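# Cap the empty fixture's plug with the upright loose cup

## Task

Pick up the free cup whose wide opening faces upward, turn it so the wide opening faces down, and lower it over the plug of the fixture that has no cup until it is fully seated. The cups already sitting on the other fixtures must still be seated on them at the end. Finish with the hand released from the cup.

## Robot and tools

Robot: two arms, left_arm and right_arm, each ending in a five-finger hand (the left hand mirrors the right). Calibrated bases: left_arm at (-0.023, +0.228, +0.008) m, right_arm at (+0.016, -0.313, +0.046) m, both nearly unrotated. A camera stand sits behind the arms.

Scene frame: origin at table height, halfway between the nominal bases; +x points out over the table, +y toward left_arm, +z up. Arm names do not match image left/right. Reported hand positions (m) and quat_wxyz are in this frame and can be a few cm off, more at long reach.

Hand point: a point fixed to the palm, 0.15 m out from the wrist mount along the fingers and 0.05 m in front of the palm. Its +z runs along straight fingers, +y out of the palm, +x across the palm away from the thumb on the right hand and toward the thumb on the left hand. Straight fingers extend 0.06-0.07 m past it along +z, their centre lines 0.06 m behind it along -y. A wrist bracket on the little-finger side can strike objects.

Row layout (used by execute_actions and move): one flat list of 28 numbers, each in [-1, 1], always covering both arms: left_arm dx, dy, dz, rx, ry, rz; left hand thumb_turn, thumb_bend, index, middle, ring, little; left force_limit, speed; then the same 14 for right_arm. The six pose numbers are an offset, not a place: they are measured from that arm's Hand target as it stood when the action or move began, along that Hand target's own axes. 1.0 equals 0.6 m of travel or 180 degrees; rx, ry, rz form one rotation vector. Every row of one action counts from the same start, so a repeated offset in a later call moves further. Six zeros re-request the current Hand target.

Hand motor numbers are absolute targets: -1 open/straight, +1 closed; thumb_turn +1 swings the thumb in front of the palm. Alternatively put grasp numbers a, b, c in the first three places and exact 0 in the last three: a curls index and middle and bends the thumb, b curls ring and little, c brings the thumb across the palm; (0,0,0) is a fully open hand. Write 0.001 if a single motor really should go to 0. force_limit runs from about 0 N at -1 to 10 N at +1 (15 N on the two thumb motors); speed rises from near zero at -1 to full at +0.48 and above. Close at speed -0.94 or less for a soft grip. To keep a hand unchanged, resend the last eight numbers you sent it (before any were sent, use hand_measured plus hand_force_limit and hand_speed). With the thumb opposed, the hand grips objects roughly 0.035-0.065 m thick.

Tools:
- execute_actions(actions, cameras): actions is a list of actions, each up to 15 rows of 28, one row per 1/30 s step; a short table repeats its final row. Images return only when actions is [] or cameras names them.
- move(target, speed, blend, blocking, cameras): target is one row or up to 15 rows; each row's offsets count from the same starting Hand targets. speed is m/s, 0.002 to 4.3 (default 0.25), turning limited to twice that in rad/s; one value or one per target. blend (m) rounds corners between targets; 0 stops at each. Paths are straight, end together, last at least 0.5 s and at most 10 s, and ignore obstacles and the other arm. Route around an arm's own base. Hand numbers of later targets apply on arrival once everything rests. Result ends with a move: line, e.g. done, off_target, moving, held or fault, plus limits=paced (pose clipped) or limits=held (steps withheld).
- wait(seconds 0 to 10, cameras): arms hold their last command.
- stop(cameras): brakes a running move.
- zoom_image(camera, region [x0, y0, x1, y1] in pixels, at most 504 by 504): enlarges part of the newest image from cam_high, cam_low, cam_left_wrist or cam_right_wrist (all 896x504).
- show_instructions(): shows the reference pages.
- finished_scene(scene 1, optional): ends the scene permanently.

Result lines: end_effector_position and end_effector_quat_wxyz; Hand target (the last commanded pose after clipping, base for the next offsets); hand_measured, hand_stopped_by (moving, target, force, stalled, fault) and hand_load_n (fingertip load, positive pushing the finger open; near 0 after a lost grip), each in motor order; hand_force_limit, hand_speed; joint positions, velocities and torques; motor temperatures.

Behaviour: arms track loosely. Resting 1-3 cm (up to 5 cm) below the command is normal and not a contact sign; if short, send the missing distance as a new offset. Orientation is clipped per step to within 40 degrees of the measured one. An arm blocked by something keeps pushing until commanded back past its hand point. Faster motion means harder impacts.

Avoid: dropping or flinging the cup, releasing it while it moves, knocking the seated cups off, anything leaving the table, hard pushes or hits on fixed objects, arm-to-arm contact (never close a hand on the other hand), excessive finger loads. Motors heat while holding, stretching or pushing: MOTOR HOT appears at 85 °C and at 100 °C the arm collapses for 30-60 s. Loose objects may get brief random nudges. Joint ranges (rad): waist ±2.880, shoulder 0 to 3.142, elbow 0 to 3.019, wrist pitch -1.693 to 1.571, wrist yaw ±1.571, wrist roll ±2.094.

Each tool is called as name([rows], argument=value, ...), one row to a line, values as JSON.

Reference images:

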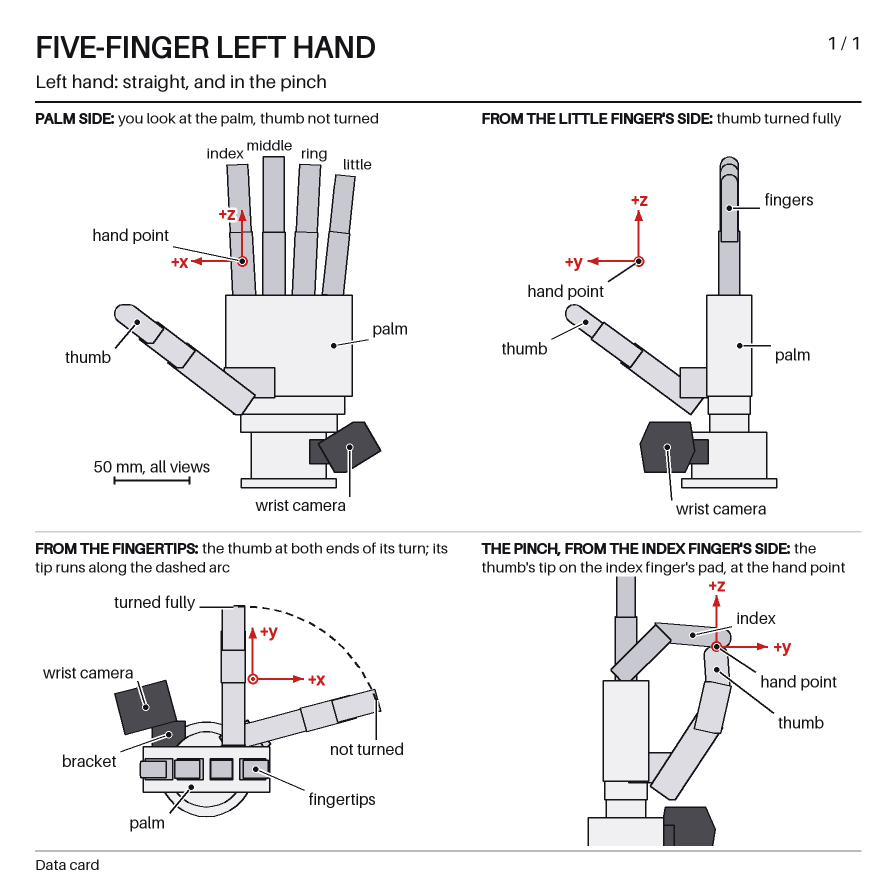

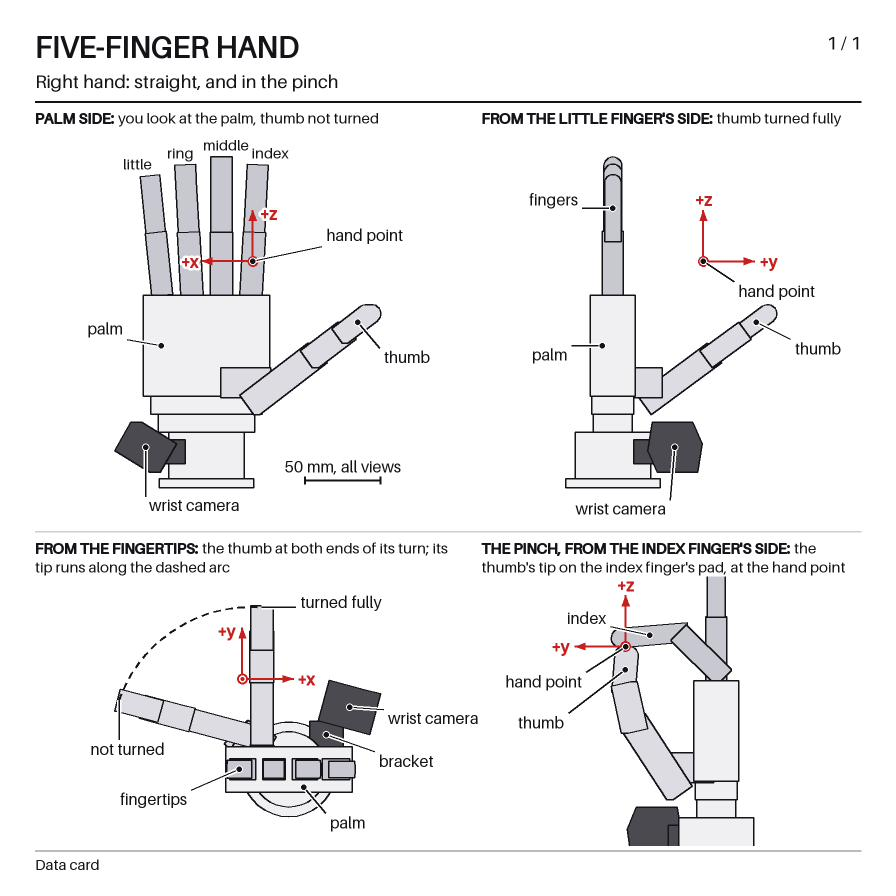

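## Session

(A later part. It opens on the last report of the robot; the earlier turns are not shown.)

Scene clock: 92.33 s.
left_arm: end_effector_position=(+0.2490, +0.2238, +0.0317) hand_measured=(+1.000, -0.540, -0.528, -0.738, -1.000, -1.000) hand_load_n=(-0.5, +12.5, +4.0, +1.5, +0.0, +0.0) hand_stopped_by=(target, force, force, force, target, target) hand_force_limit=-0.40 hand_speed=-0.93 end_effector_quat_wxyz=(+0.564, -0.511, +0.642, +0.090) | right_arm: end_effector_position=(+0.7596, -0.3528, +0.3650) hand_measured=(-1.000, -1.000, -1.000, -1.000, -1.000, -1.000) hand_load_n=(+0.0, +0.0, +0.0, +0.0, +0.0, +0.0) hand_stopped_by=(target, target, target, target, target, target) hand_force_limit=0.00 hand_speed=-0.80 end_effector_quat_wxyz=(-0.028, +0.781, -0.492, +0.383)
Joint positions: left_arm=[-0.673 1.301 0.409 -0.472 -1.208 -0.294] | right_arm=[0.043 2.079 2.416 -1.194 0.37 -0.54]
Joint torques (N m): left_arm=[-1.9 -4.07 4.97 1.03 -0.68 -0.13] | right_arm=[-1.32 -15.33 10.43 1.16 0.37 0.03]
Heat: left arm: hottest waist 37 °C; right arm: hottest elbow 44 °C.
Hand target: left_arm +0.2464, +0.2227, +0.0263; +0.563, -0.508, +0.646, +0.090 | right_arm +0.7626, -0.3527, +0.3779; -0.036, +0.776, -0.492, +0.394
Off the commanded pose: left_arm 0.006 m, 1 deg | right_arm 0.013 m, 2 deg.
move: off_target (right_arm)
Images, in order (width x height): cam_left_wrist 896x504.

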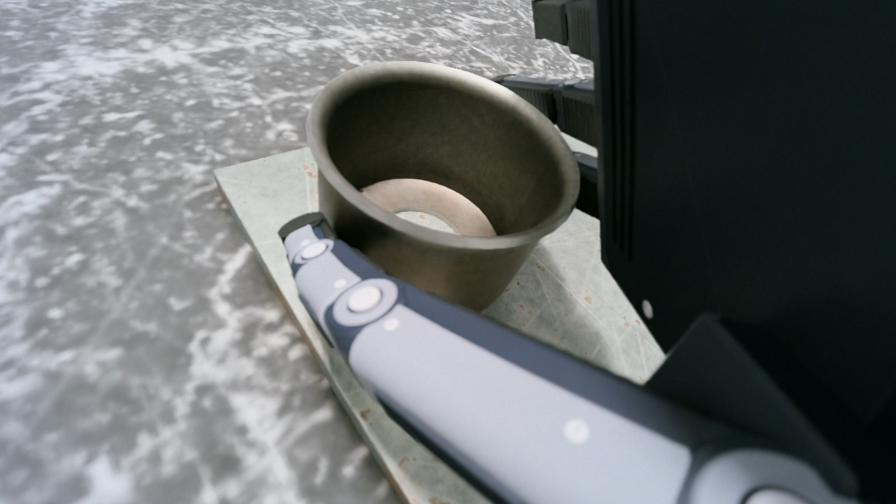

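move(target=[-0.0683,-0.0378,-0.0292,0,0,0,1,0.2,0.0,0.0,-1,-1,-0.4,-0.93,0,0,0,0,0,0,-1,-1,-1,-1,-1,-1,0,-0.8], speed=0.04, cameras=["cam_left_wrist", "cam_high", "cam_low"])

Scene clock: 95.50 s.
left_arm: end_effector_position=(+0.2322, +0.2356, +0.0612) hand_measured=(+1.000, -0.540, -0.528, -0.738, -1.000, -1.000) hand_load_n=(+2.0, +12.5, +4.0, +1.0, +0.0, +0.0) hand_stopped_by=(target, force, force, force, target, target) hand_force_limit=-0.40 hand_speed=-0.93 end_effector_quat_wxyz=(+0.556, -0.501, +0.654, +0.109) | right_arm: end_effector_position=(+0.7596, -0.3528, +0.3650) hand_measured=(-1.000, -1.000, -1.000, -1.000, -1.000, -1.000) hand_load_n=(+0.0, +0.0, +0.0, +0.0, +0.0, +0.0) hand_stopped_by=(target, target, target, target, target, target) hand_force_limit=0.00 hand_speed=-0.80 end_effector_quat_wxyz=(-0.028, +0.781, -0.492, +0.383)
Joint positions: left_arm=[-0.673 1.165 0.421 -0.672 -1.2 -0.294] | right_arm=[0.043 2.079 2.416 -1.194 0.37 -0.54]
Joint torques (N m): left_arm=[-0.97 -5.13 9.2 0.06 -0.99 -0.08] | right_arm=[-1.38 -15.27 10.47 1.24 0.36 0.03]
Heat: left arm: hottest waist 37 °C; right arm: hottest elbow 44 °C.
Hand target: left_arm +0.2464, +0.2227, +0.0763; +0.563, -0.508, +0.646, +0.090 | right_arm +0.7626, -0.3527, +0.3779; -0.036, +0.776, -0.492, +0.394
Off the commanded pose: left_arm 0.024 m, 3 deg | right_arm 0.013 m, 2 deg.
move: off_target (left_arm, right_arm)
Images, in order (width x height): cam_high 896x504, cam_low 896x504, cam_left_wrist 896x504.

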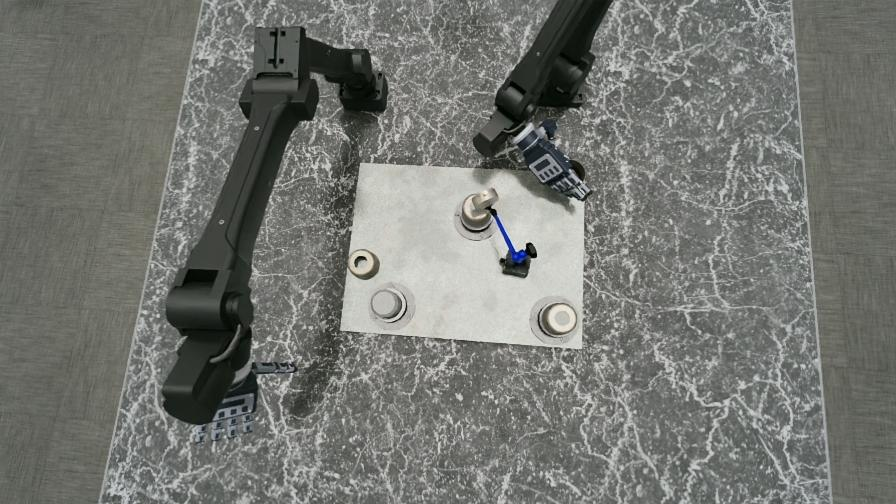

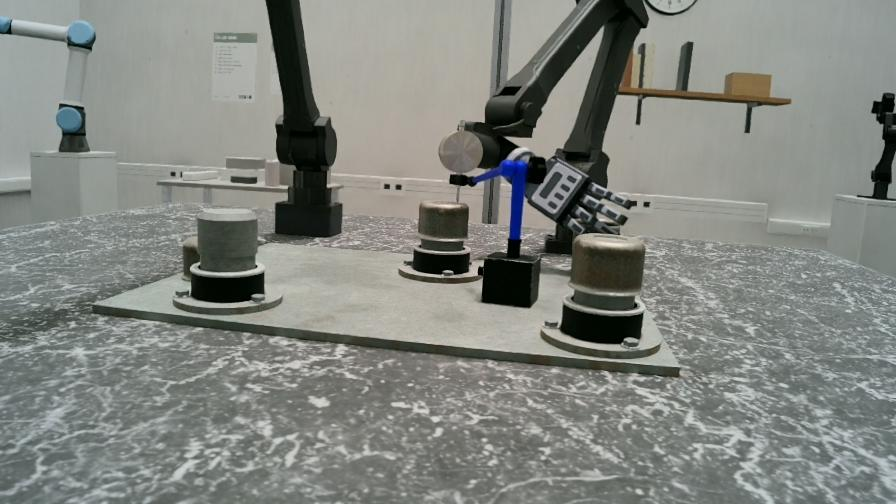

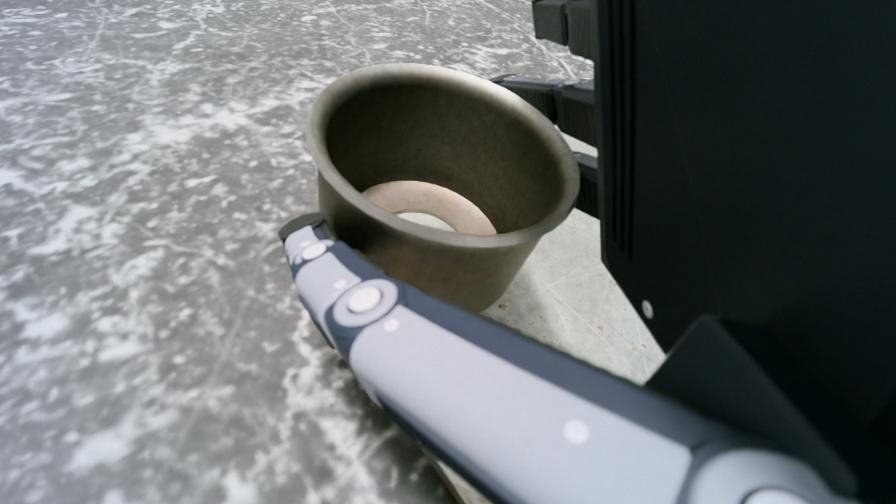

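move([
  [-0.1279,-0.0712,-0.0548,0,0,0,1,0.2,0.0,0.0,-1,-1,-0.4,-0.93,0,0,0,0,0,0,-1,-1,-1,-1,-1,-1,0,-0.8],
  [-0.2312,-0.1208,0.1557,-0.0078,0.1138,-0.1953,1,0.2,0.0,0.0,-1,-1,-0.4,-0.93,0,0,0,0,0,0,-1,-1,-1,-1,-1,-1,0,-0.8],
  [-0.2443,-0.137,0.3498,-0.0155,0.2275,-0.3906,1,0.2,0.0,0.0,-1,-1,-0.4,-0.93,0,0,0,0,0,0,-1,-1,-1,-1,-1,-1,0,-0.8],
], speed=[0.08, 0.14, 0.14], blend=[0.03, 0.05, 0], cameras=["cam_left_wrist", "cam_high", "cam_low"])

Scene clock: 108.10 s.
left_arm: end_effector_position=(+0.3961, +0.3903, +0.1290) hand_measured=(+1.000, -0.540, -0.528, -0.738, -1.000, -1.000) hand_load_n=(-0.5, +13.0, +4.0, +1.0, +0.0, +0.0) hand_stopped_by=(target, force, force, force, target, target) hand_force_limit=-0.40 hand_speed=-0.93 end_effector_quat_wxyz=(-0.226, +0.805, -0.396, +0.380) | right_arm: end_effector_position=(+0.7596, -0.3528, +0.3650) hand_measured=(-1.000, -1.000, -1.000, -1.000, -1.000, -1.000) hand_load_n=(+0.0, +0.0, +0.0, +0.0, +0.0, +0.0) hand_stopped_by=(target, target, target, target, target, target) hand_force_limit=0.00 hand_speed=-0.80 end_effector_quat_wxyz=(-0.028, +0.781, -0.492, +0.383)
Joint positions: left_arm=[0.633 1.256 0.718 -0.2 0.439 -0.209] | right_arm=[0.043 2.079 2.416 -1.194 0.37 -0.54]
Joint torques (N m): left_arm=[0.15 -7.65 12.25 2.63 0.43 -0.32] | right_arm=[-1.32 -15.33 10.44 1.18 0.38 0.04]
Heat: left arm: hottest elbow 38 °C; right arm: hottest elbow 44 °C.
Hand target: left_arm +0.4202, +0.4100, +0.1602; -0.254, +0.791, -0.386, +0.401 | right_arm +0.7626, -0.3527, +0.3779; -0.036, +0.776, -0.492, +0.394
Off the commanded pose: left_arm 0.044 m, 4 deg | right_arm 0.013 m, 2 deg.
move: off_target (left_arm, right_arm)
Images, in order (width x height): cam_high 896x504, cam_low 896x504, cam_left_wrist 896x504.

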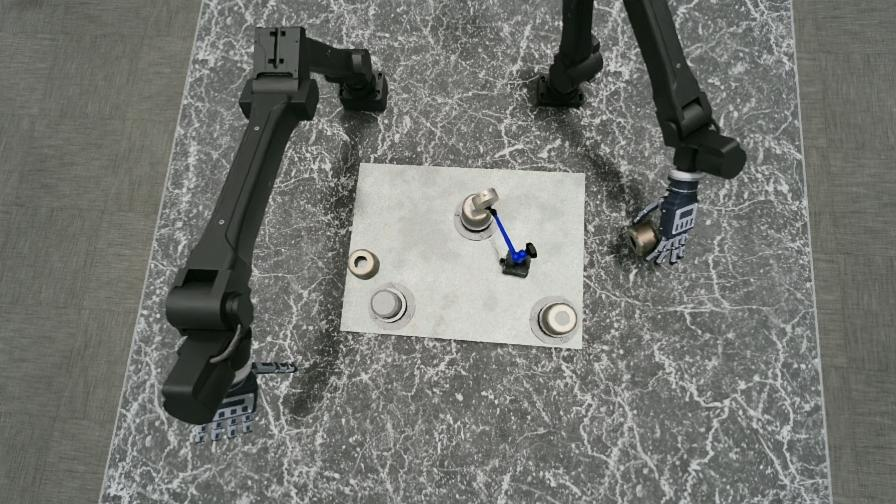

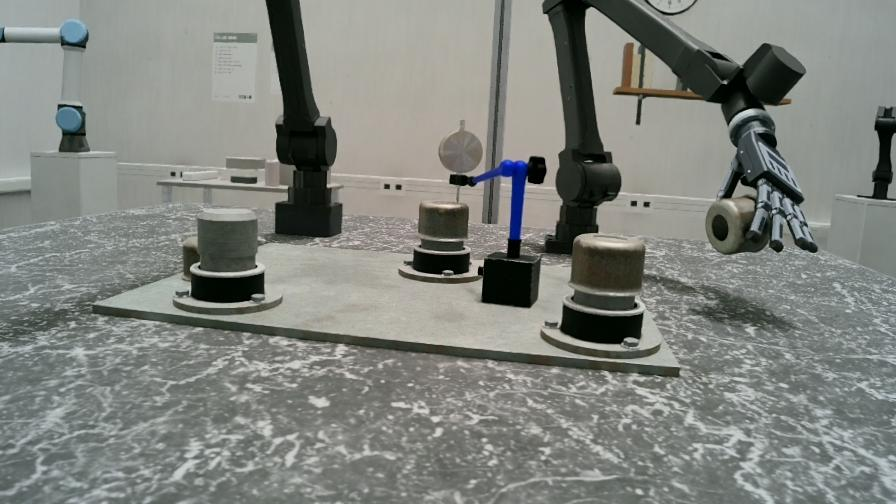

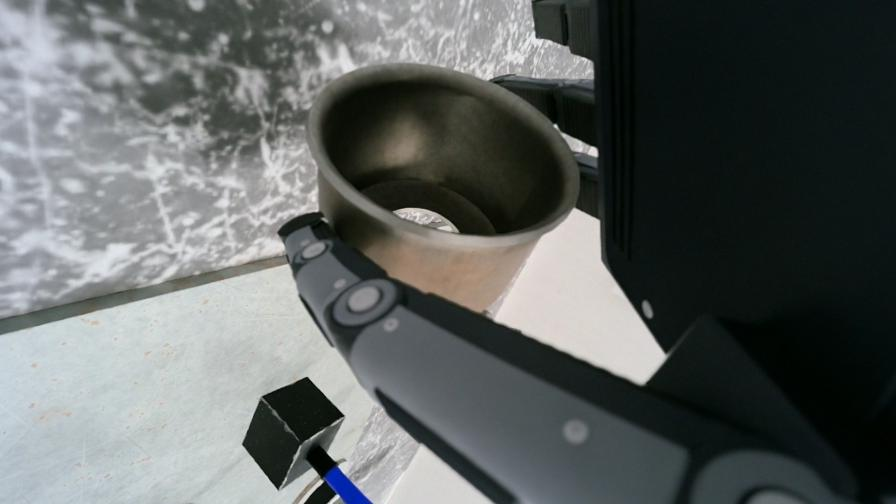

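zoom_image(camera="cam_low", region=[640, 120, 860, 330])

zoom_image(camera="cam_high", region=[580, 150, 760, 300])

Scaled by 2.291 from the camera's 896x504 image, which has a finer 1280x720 frame.

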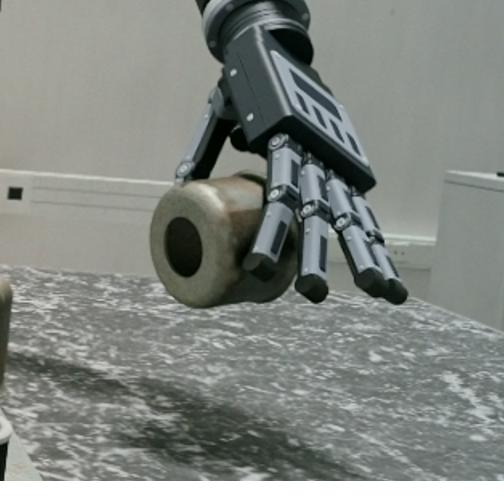

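Scaled by 2.800 from the camera's 896x504 image, which has a finer 1280x720 frame.

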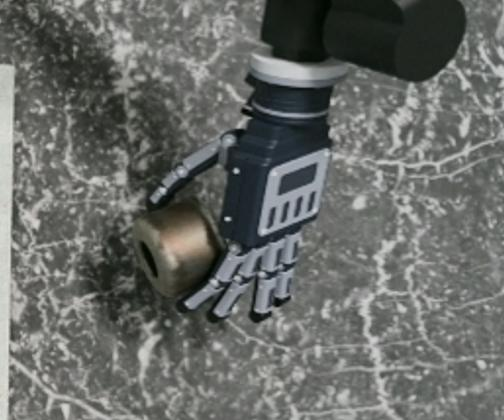

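move(target=[-0.0365,0.0593,0.0458,0,0,0,1,0.2,0.0,0.0,-1,-1,-0.4,-0.93,0,0,0,0,0,0,-1,-1,-1,-1,-1,-1,0,-0.8], speed=0.05, cameras=["cam_left_wrist", "cam_low"])

Scene clock: 111.47 s.
left_arm: end_effector_position=(+0.4136, +0.4031, +0.1024) hand_measured=(+1.000, -0.540, -0.528, -0.738, -1.000, -1.000) hand_load_n=(-0.5, +13.0, +4.0, +1.0, -0.5, +0.0) hand_stopped_by=(target, force, force, force, target, target) hand_force_limit=-0.40 hand_speed=-0.93 end_effector_quat_wxyz=(-0.245, +0.794, -0.397, +0.391) | right_arm: end_effector_position=(+0.7596, -0.3528, +0.3650) hand_measured=(-1.000, -1.000, -1.000, -1.000, -1.000, -1.000) hand_load_n=(+0.0, +0.0, +0.0, +0.0, +0.0, +0.0) hand_stopped_by=(target, target, target, target, target, target) hand_force_limit=0.00 hand_speed=-0.80 end_effector_quat_wxyz=(-0.028, +0.781, -0.492, +0.383)
Joint positions: left_arm=[0.633 1.354 0.698 -0.033 0.44 -0.21] | right_arm=[0.043 2.079 2.416 -1.194 0.37 -0.54]
Joint torques (N m): left_arm=[0.09 -8.29 8.08 2.78 0.28 -0.32] | right_arm=[-1.61 -15.44 10.43 1.18 0.37 0.04]
Heat: left arm: hottest elbow 38 °C; right arm: hottest elbow 44 °C.
Hand target: left_arm +0.4201, +0.4099, +0.1102; -0.254, +0.791, -0.386, +0.401 | right_arm +0.7626, -0.3527, +0.3779; -0.036, +0.776, -0.492, +0.394
Off the commanded pose: left_arm 0.012 m, 2 deg | right_arm 0.013 m, 2 deg.
move: off_target (left_arm, right_arm)
Images, in order (width x height): cam_low 896x504, cam_left_wrist 896x504.

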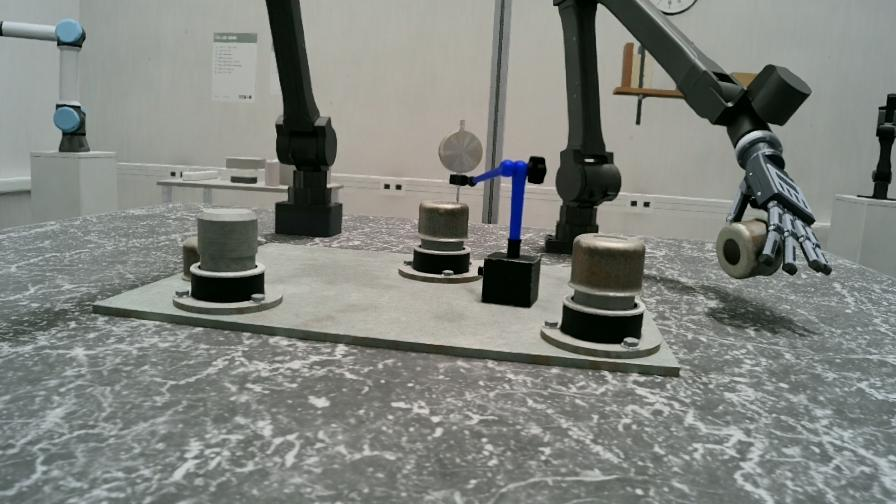

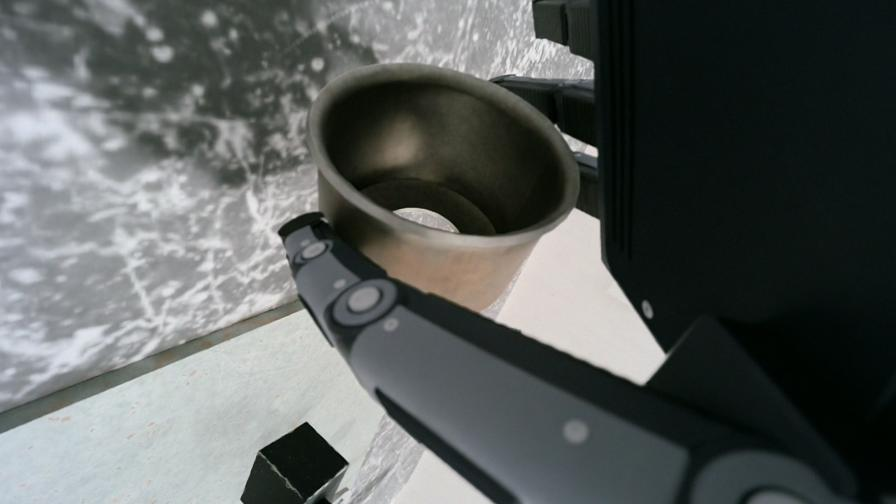

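move(target=[-0.0255,0.0415,0.0321,0,0,0,1,0.2,0.0,0.0,-1,-1,-0.4,-0.93,0,0,0,0,0,0,-1,-1,-1,-1,-1,-1,0,-0.8], speed=0.05, cameras=["cam_high", "cam_low"])

zoom_image(camera="cam_low", region=[680, 180, 880, 340])

Scene clock: 113.17 s.
left_arm: end_effector_position=(+0.4142, +0.4035, +0.0690) hand_measured=(+1.000, -0.540, -0.528, -0.738, -1.000, -1.000) hand_load_n=(+0.0, +12.5, +4.0, +1.0, +0.0, +0.0) hand_stopped_by=(target, force, force, force, target, target) hand_force_limit=-0.40 hand_speed=-0.93 end_effector_quat_wxyz=(-0.246, +0.793, -0.397, +0.391) | right_arm: end_effector_position=(+0.7596, -0.3528, +0.3650) hand_measured=(-1.000, -1.000, -1.000, -1.000, -1.000, -1.000) hand_load_n=(+0.0, +0.0, +0.0, +0.0, +0.0, +0.0) hand_stopped_by=(target, target, target, target, target, target) hand_force_limit=0.00 hand_speed=-0.80 end_effector_quat_wxyz=(-0.028, +0.781, -0.492, +0.383)
Joint positions: left_arm=[0.633 1.431 0.657 0.088 0.44 -0.211] | right_arm=[0.043 2.079 2.416 -1.194 0.37 -0.54]
Joint torques (N m): left_arm=[-0.09 -8.41 7.41 2.93 0.28 -0.32] | right_arm=[-1.49 -15.44 10.43 1.18 0.37 0.03]
Heat: left arm: hottest elbow 38 °C; right arm: hottest elbow 44 °C.
Hand target: left_arm +0.4201, +0.4099, +0.0751; -0.254, +0.791, -0.386, +0.401 | right_arm +0.7626, -0.3527, +0.3779; -0.036, +0.776, -0.492, +0.394
Off the commanded pose: left_arm 0.011 m, 2 deg | right_arm 0.013 m, 2 deg.
move: off_target (left_arm, right_arm)
Images, in order (width x height): cam_high 896x504, cam_low 896x504.

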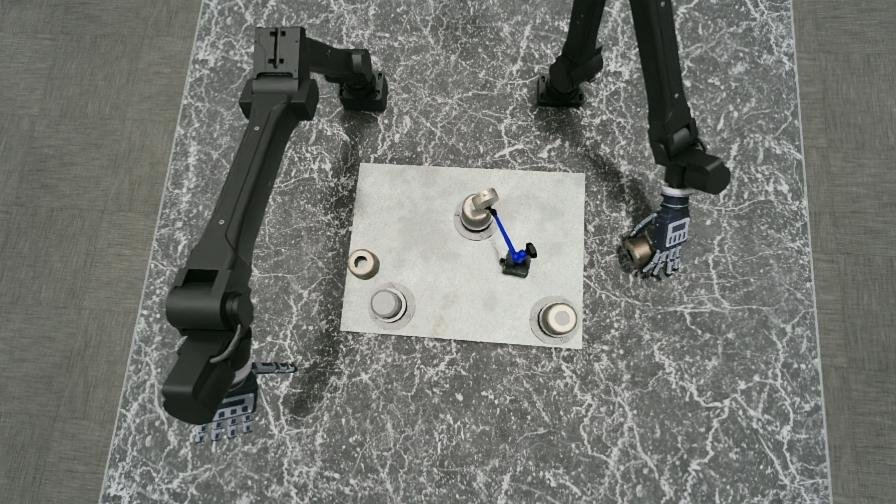

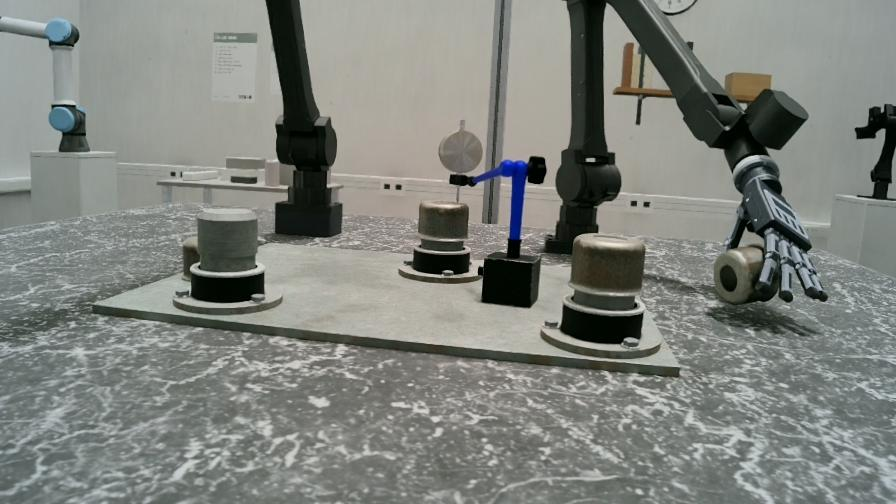

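Scaled by 2.520 from the camera's 896x504 image, which has a finer 1280x720 frame.

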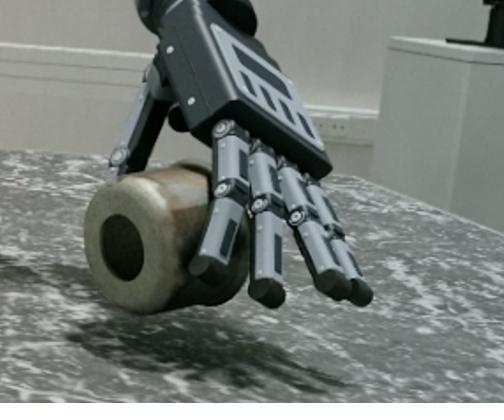

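move(target=[-0.0131,0.0213,0.0165,0,0,0,1,0.2,0.0,0.0,-1,-1,-0.4,-0.93,0,0,0,0,0,0,-1,-1,-1,-1,-1,-1,0,-0.8], speed=0.04, cameras=["cam_low"])

zoom_image(camera="cam_low", region=[680, 200, 860, 340])

Scene clock: 114.63 s.
left_arm: end_effector_position=(+0.4142, +0.4036, +0.0510) hand_measured=(+1.000, -0.540, -0.528, -0.738, -1.000, -1.000) hand_load_n=(-0.5, +12.5, +4.0, +1.0, +0.0, -0.5) hand_stopped_by=(target, force, force, force, target, target) hand_force_limit=-0.40 hand_speed=-0.93 end_effector_quat_wxyz=(-0.246, +0.793, -0.397, +0.391) | right_arm: end_effector_position=(+0.7596, -0.3528, +0.3650) hand_measured=(-1.000, -1.000, -1.000, -1.000, -1.000, -1.000) hand_load_n=(+0.0, +0.0, +0.0, +0.0, +0.0, +0.0) hand_stopped_by=(target, target, target, target, target, target) hand_force_limit=0.00 hand_speed=-0.80 end_effector_quat_wxyz=(-0.028, +0.781, -0.492, +0.383)
Joint positions: left_arm=[0.633 1.476 0.639 0.151 0.44 -0.211] | right_arm=[0.043 2.079 2.416 -1.194 0.37 -0.54]
Joint torques (N m): left_arm=[0.03 -8.59 6.97 2.86 0.32 -0.32] | right_arm=[-1.26 -15.38 10.44 1.24 0.35 0.02]
Heat: left arm: hottest elbow 38 °C; right arm: hottest elbow 44 °C.
Hand target: left_arm +0.4201, +0.4099, +0.0572; -0.254, +0.791, -0.386, +0.401 | right_arm +0.7626, -0.3527, +0.3779; -0.036, +0.776, -0.492, +0.394
Off the commanded pose: left_arm 0.011 m, 2 deg | right_arm 0.013 m, 2 deg.
move: off_target (left_arm, right_arm)
Images, in order (width x height): cam_low 896x504.

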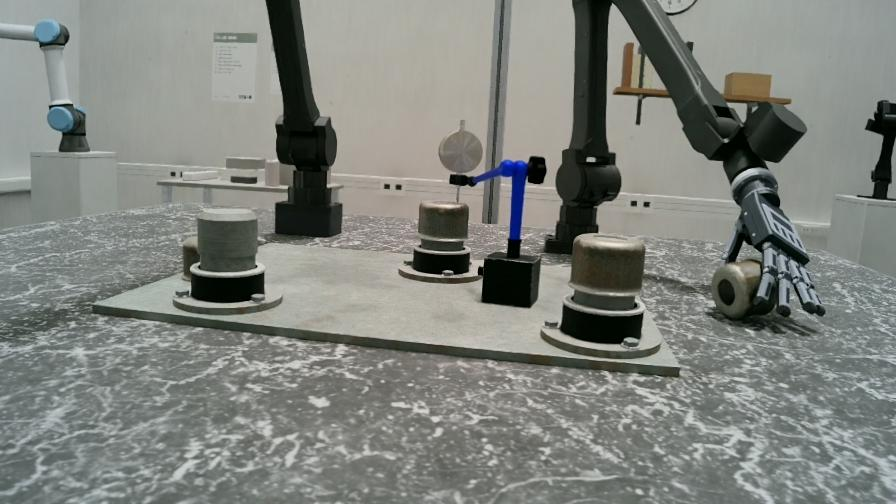

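Scaled by 2.800 from the camera's 896x504 image, which has a finer 1280x720 frame.

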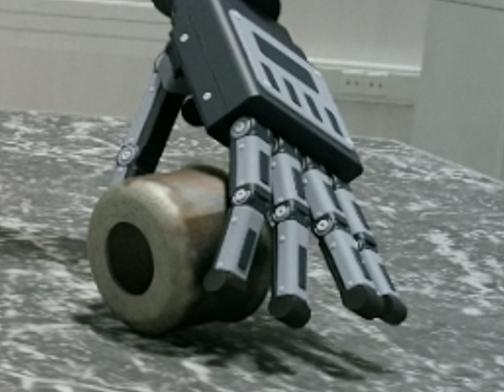

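move(target=[-0.0029,0.0047,0.0037,0,0,0,1,0.2,0.0,0.0,-1,-1,-0.4,-0.93,0,0,0,0,0,0,-1,-1,-1,-1,-1,-1,0,-0.8], speed=0.02, cameras=["cam_low"])

zoom_image(camera="cam_low", region=[690, 230, 840, 340])

Scene clock: 115.90 s.
left_arm: end_effector_position=(+0.4158, +0.4047, +0.0497) hand_measured=(+1.000, -0.540, -0.528, -0.738, -1.000, -1.000) hand_load_n=(-0.5, +13.0, +3.5, +1.0, -0.5, +0.0) hand_stopped_by=(target, force, force, force, target, target) hand_force_limit=-0.40 hand_speed=-0.93 end_effector_quat_wxyz=(-0.248, +0.792, -0.397, +0.393) | right_arm: end_effector_position=(+0.7596, -0.3528, +0.3650) hand_measured=(-1.000, -1.000, -1.000, -1.000, -1.000, -1.000) hand_load_n=(+0.0, +0.0, +0.0, +0.0, +0.0, +0.0) hand_stopped_by=(target, target, target, target, target, target) hand_force_limit=0.00 hand_speed=-0.80 end_effector_quat_wxyz=(-0.028, +0.781, -0.492, +0.383)
Joint positions: left_arm=[0.633 1.484 0.639 0.166 0.44 -0.211] | right_arm=[0.043 2.079 2.416 -1.194 0.37 -0.54]
Joint torques (N m): left_arm=[0.21 -8.59 6.69 2.99 0.29 -0.33] | right_arm=[-1.38 -15.21 10.4 1.18 0.36 0.03]
Heat: left arm: hottest elbow 38 °C; right arm: hottest elbow 44 °C.
Hand target: left_arm +0.4202, +0.4099, +0.0532; -0.254, +0.791, -0.386, +0.401 | right_arm +0.7626, -0.3527, +0.3779; -0.036, +0.776, -0.492, +0.394
Off the commanded pose: left_arm 0.008 m, 2 deg | right_arm 0.013 m, 2 deg.
move: off_target (right_arm)
Images, in order (width x height): cam_low 896x504.

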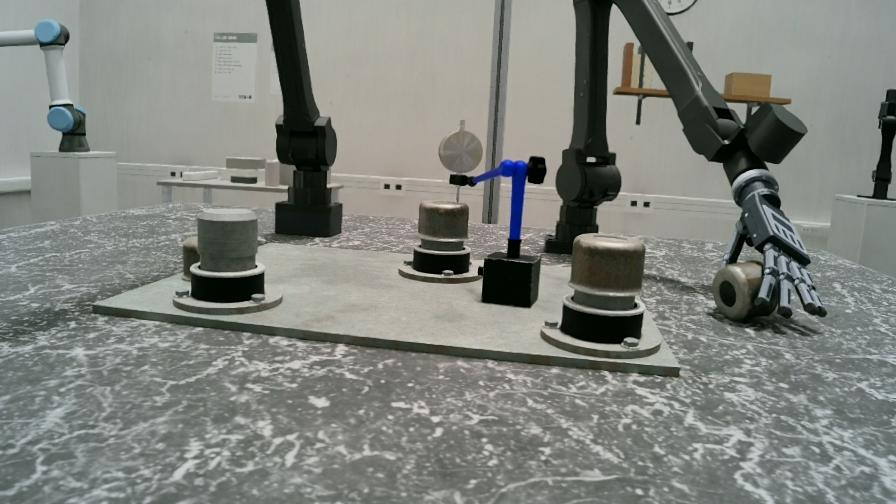

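Scaled by 3.360 from the camera's 896x504 image, which has a finer 1280x720 frame.

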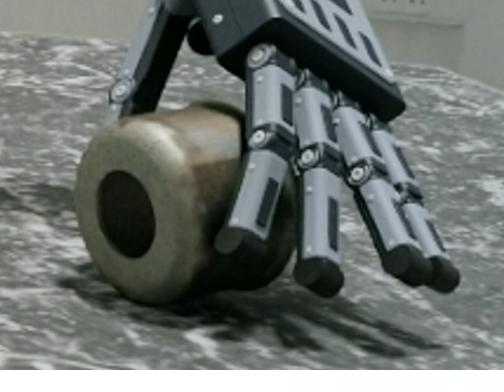

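move(target=[-0.0029,0.0047,0.0037,0,0,0,1,0.2,0.0,0.0,-1,-1,-0.4,-0.93,0,0,0,0,0,0,-1,-1,-1,-1,-1,-1,0,-0.8], speed=0.02, cameras=["cam_low"])

zoom_image(camera="cam_low", region=[690, 230, 840, 340])

Scene clock: 117.23 s.
left_arm: end_effector_position=(+0.4175, +0.4057, +0.0491) hand_measured=(+1.000, -0.540, -0.528, -0.738, -1.000, -1.000) hand_load_n=(+0.0, +13.0, +3.5, +1.0, +0.0, +0.0) hand_stopped_by=(target, force, force, force, target, target) hand_force_limit=-0.40 hand_speed=-0.93 end_effector_quat_wxyz=(-0.251, +0.790, -0.395, +0.395) | right_arm: end_effector_position=(+0.7596, -0.3528, +0.3650) hand_measured=(-1.000, -1.000, -1.000, -1.000, -1.000, -1.000) hand_load_n=(+0.0, +0.0, +0.0, +0.0, +0.0, +0.0) hand_stopped_by=(target, target, target, target, target, target) hand_force_limit=0.00 hand_speed=-0.80 end_effector_quat_wxyz=(-0.028, +0.781, -0.492, +0.383)
Joint positions: left_arm=[0.633 1.49 0.637 0.184 0.44 -0.216] | right_arm=[0.043 2.079 2.416 -1.194 0.37 -0.54]
Joint torques (N m): left_arm=[-0.09 -7.94 6.74 2.84 0.28 -0.29] | right_arm=[-1.32 -15.44 10.41 1.2 0.38 0.04]
Heat: left arm: hottest elbow 38 °C; right arm: hottest elbow 44 °C.
Hand target: left_arm +0.4202, +0.4100, +0.0491; -0.254, +0.791, -0.386, +0.401 | right_arm +0.7626, -0.3527, +0.3779; -0.036, +0.776, -0.492, +0.394
Off the commanded pose: left_arm 0.005 m, 1 deg | right_arm 0.013 m, 2 deg.
move: off_target (right_arm)
Images, in order (width x height): cam_low 896x504.

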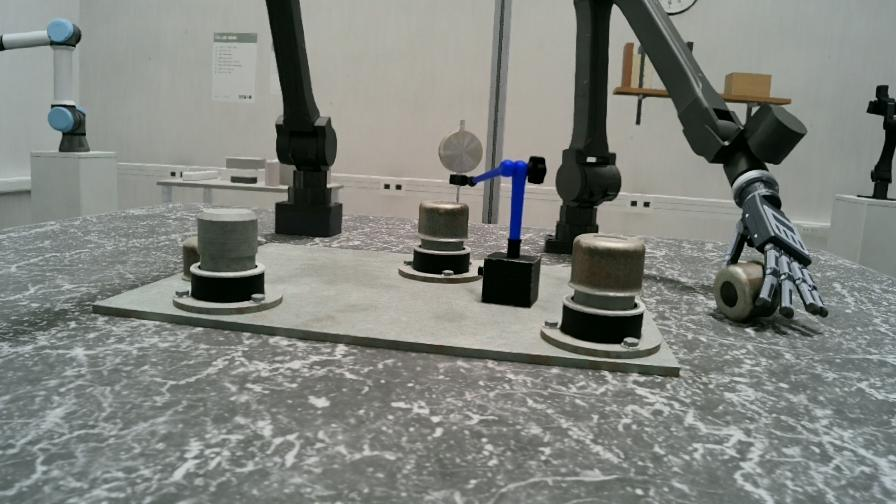

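Scaled by 3.360 from the camera's 896x504 image, which has a finer 1280x720 frame.

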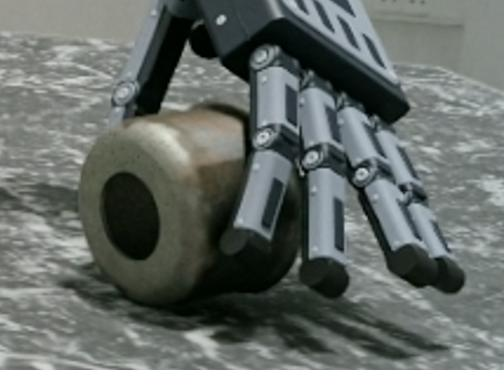

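move(target=[0,0,0,0,0,0,1,-1,-1,-1,-1,-1,-0.4,-0.85,0,0,0,0,0,0,-1,-1,-1,-1,-1,-1,0,-0.8], speed=0.02, cameras=["cam_low", "cam_left_wrist", "cam_high"])

zoom_image(camera="cam_low", region=[690, 230, 840, 340])

Scene clock: 122.00 s.
left_arm: end_effector_position=(+0.4187, +0.4062, +0.0505) hand_measured=(+1.000, -1.000, -1.000, -1.000, -1.000, -1.000) hand_load_n=(+0.0, +0.0, +0.0, +0.0, +0.0, +0.0) hand_stopped_by=(target, target, target, target, target, target) hand_force_limit=-0.40 hand_speed=-0.85 end_effector_quat_wxyz=(-0.253, +0.790, -0.393, +0.397) | right_arm: end_effector_position=(+0.7596, -0.3528, +0.3650) hand_measured=(-1.000, -1.000, -1.000, -1.000, -1.000, -1.000) hand_load_n=(+0.0, +0.0, +0.0, +0.0, +0.0, +0.0) hand_stopped_by=(target, target, target, target, target, target) hand_force_limit=0.00 hand_speed=-0.80 end_effector_quat_wxyz=(-0.028, +0.781, -0.492, +0.383)
Joint positions: left_arm=[0.633 1.49 0.637 0.191 0.441 -0.221] | right_arm=[0.043 2.079 2.416 -1.194 0.37 -0.54]
Joint torques (N m): left_arm=[-0.09 -8.64 6.58 2.43 0.27 -0.23] | right_arm=[-1.32 -15.27 10.43 1.24 0.35 0.05]
Heat: left arm: hottest elbow 38 °C; right arm: hottest elbow 44 °C.
Hand target: left_arm +0.4202, +0.4100, +0.0492; -0.254, +0.791, -0.386, +0.401 | right_arm +0.7626, -0.3527, +0.3779; -0.036, +0.776, -0.492, +0.394
Off the commanded pose: left_arm 0.004 m, 1 deg | right_arm 0.013 m, 2 deg.
move: off_target (right_arm)
Images, in order (width x height): cam_high 896x504, cam_low 896x504, cam_left_wrist 896x504.

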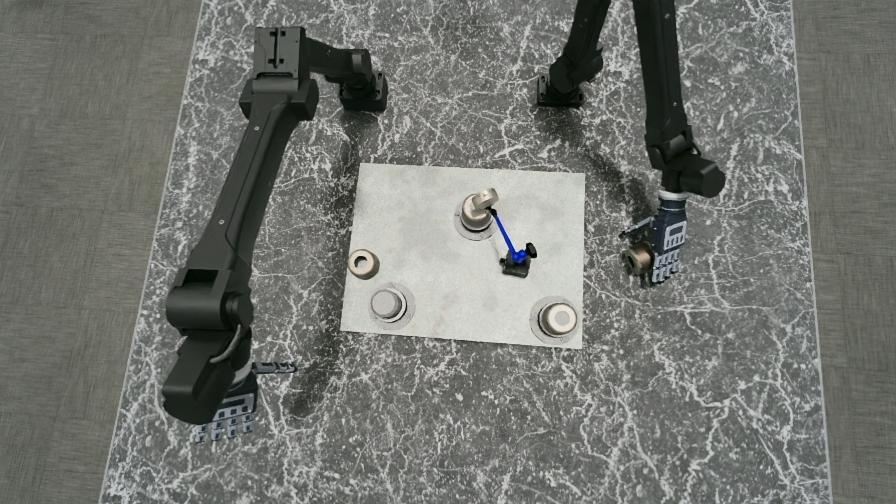

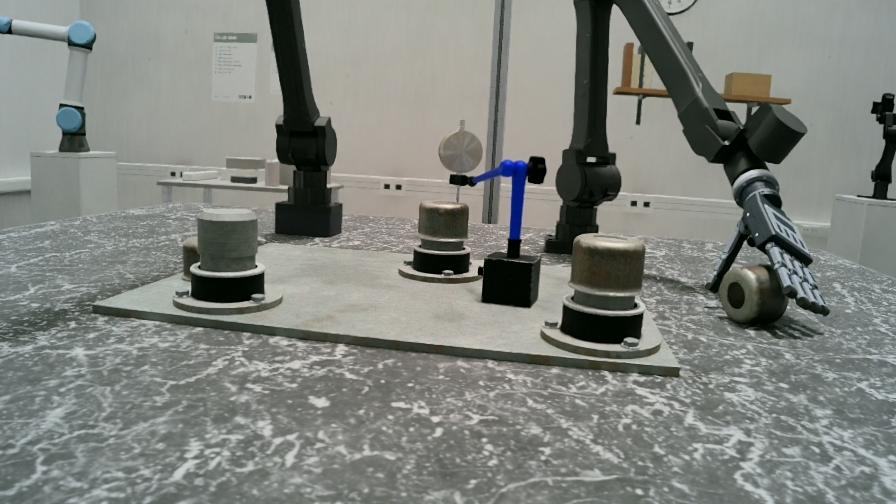

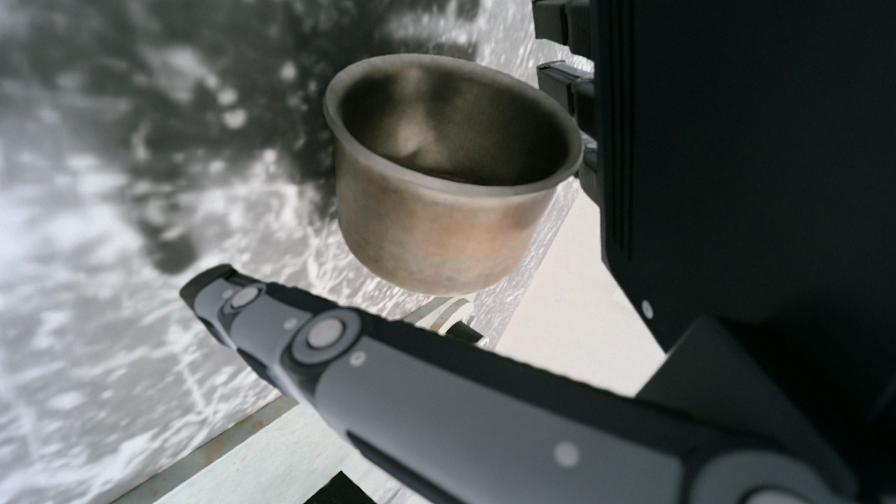

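Scaled by 3.360 from the camera's 896x504 image, which has a finer 1280x720 frame.

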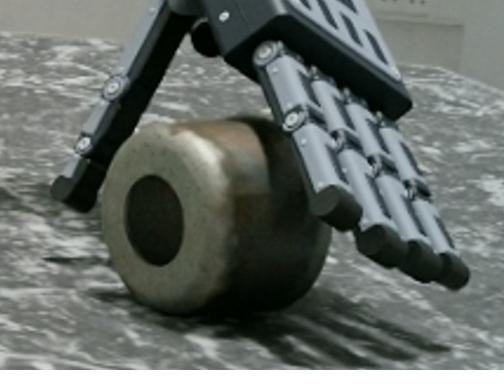

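move([
  [0.0055,-0.0115,-0.0012,0,-0.146,0.1891,1,-1,-1,-1,-1,-1,-0.4,-0.85,0,0,0,0,0,0,-1,-1,-1,-1,-1,-1,0,-0.8],
  [-0.0053,-0.0072,0.0023,0,-0.292,0.3782,1,-1,-1,-1,-1,-1,-0.4,-0.85,0,0,0,0,0,0,-1,-1,-1,-1,-1,-1,0,-0.8],
], speed=0.12, blend=[0.004, 0], cameras=["cam_low", "cam_left_wrist", "cam_high"])

zoom_image(camera="cam_low", region=[670, 200, 840, 340])

Scene clock: 132.97 s.
left_arm: end_effector_position=(+0.4093, +0.4182, +0.0480) hand_measured=(+1.000, -1.000, -1.000, -1.000, -1.000, -1.000) hand_load_n=(+0.0, +0.0, +0.0, +0.0, +0.0, +0.0) hand_stopped_by=(target, target, target, target, target, target) hand_force_limit=-0.40 hand_speed=-0.85 end_effector_quat_wxyz=(+0.556, -0.542, +0.604, +0.177) | right_arm: end_effector_position=(+0.7596, -0.3528, +0.3650) hand_measured=(-1.000, -1.000, -1.000, -1.000, -1.000, -1.000) hand_load_n=(+0.0, +0.0, +0.0, +0.0, +0.0, +0.0) hand_stopped_by=(target, target, target, target, target, target) hand_force_limit=0.00 hand_speed=-0.80 end_effector_quat_wxyz=(-0.028, +0.781, -0.492, +0.383)
Joint positions: left_arm=[0.055 1.616 0.642 0.435 -0.902 0.71] | right_arm=[0.043 2.079 2.416 -1.194 0.37 -0.54]
Joint velocities: left_arm=[-0.005 -0.005 -0.002 0.007 -0.154 -0.007] | right_arm=[within noise]
Joint torques (N m): left_arm=[-1.32 -8.76 7.24 2.33 -0.49 0.07] | right_arm=[-1.44 -15.27 10.45 1.21 0.37 0.04]
Heat: left arm: hottest elbow 38 °C; right arm: hottest elbow 44 °C.
Hand target: left_arm +0.4220, +0.4152, +0.0501; +0.563, -0.537, +0.604, +0.174 | right_arm +0.7626, -0.3527, +0.3779; -0.036, +0.776, -0.492, +0.394
Off the commanded pose: left_arm 0.013 m, 1 deg | right_arm 0.013 m, 2 deg.
move: off_target (left_arm, right_arm)
Images, in order (width x height): cam_high 896x504, cam_low 896x504, cam_left_wrist 896x504.

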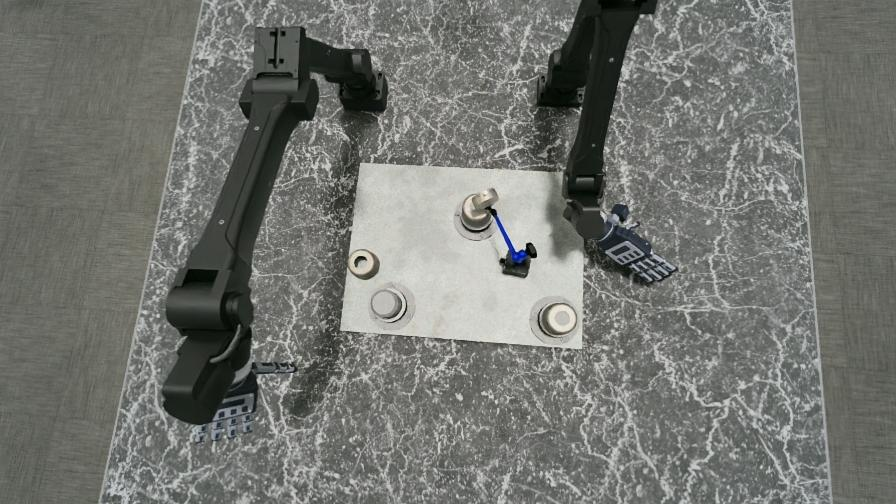

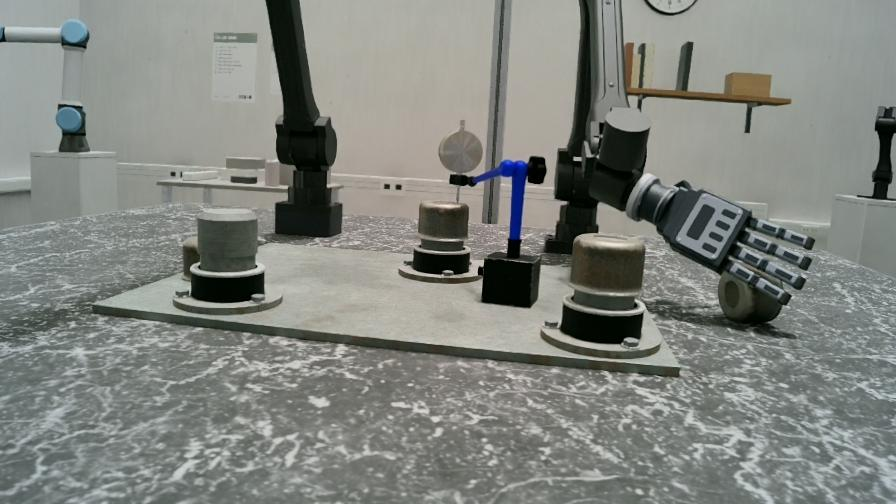

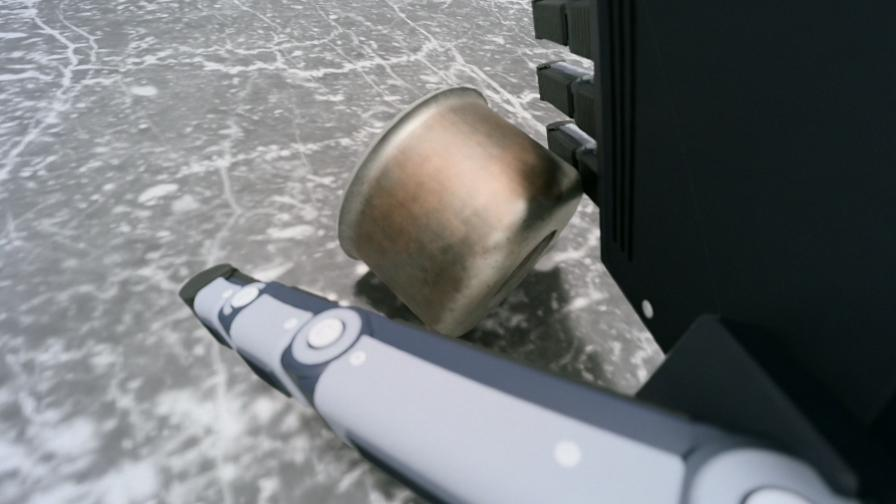

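Scaled by 2.965 from the camera's 896x504 image, which has a finer 1280x720 frame.

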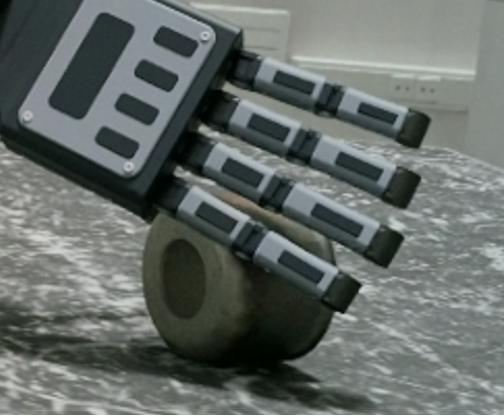

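zoom_image(camera="cam_high", region=[570, 180, 720, 310])

zoom_image(camera="cam_left_wrist", region=[300, 50, 660, 370])

Scaled by 3.360 from the camera's 896x504 image, which has a finer 1280x720 frame.

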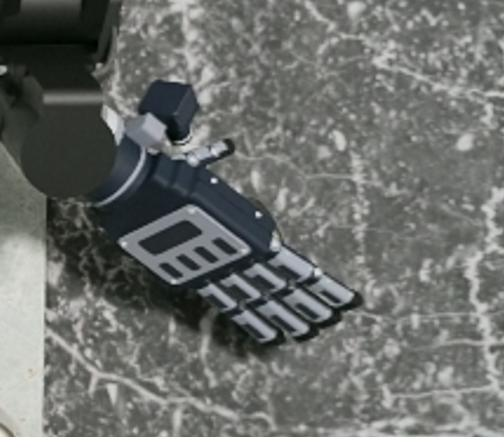

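Scaled by 1.400 from the camera's 896x504 image, which has a finer 1280x720 frame.

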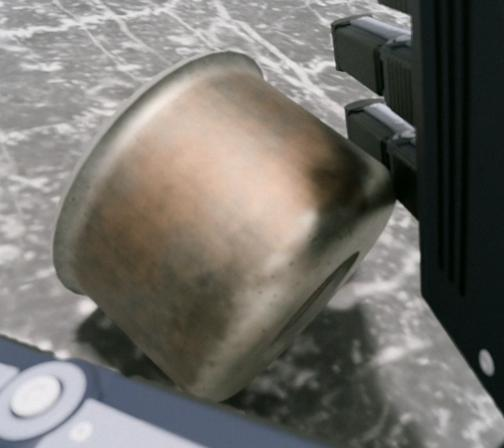

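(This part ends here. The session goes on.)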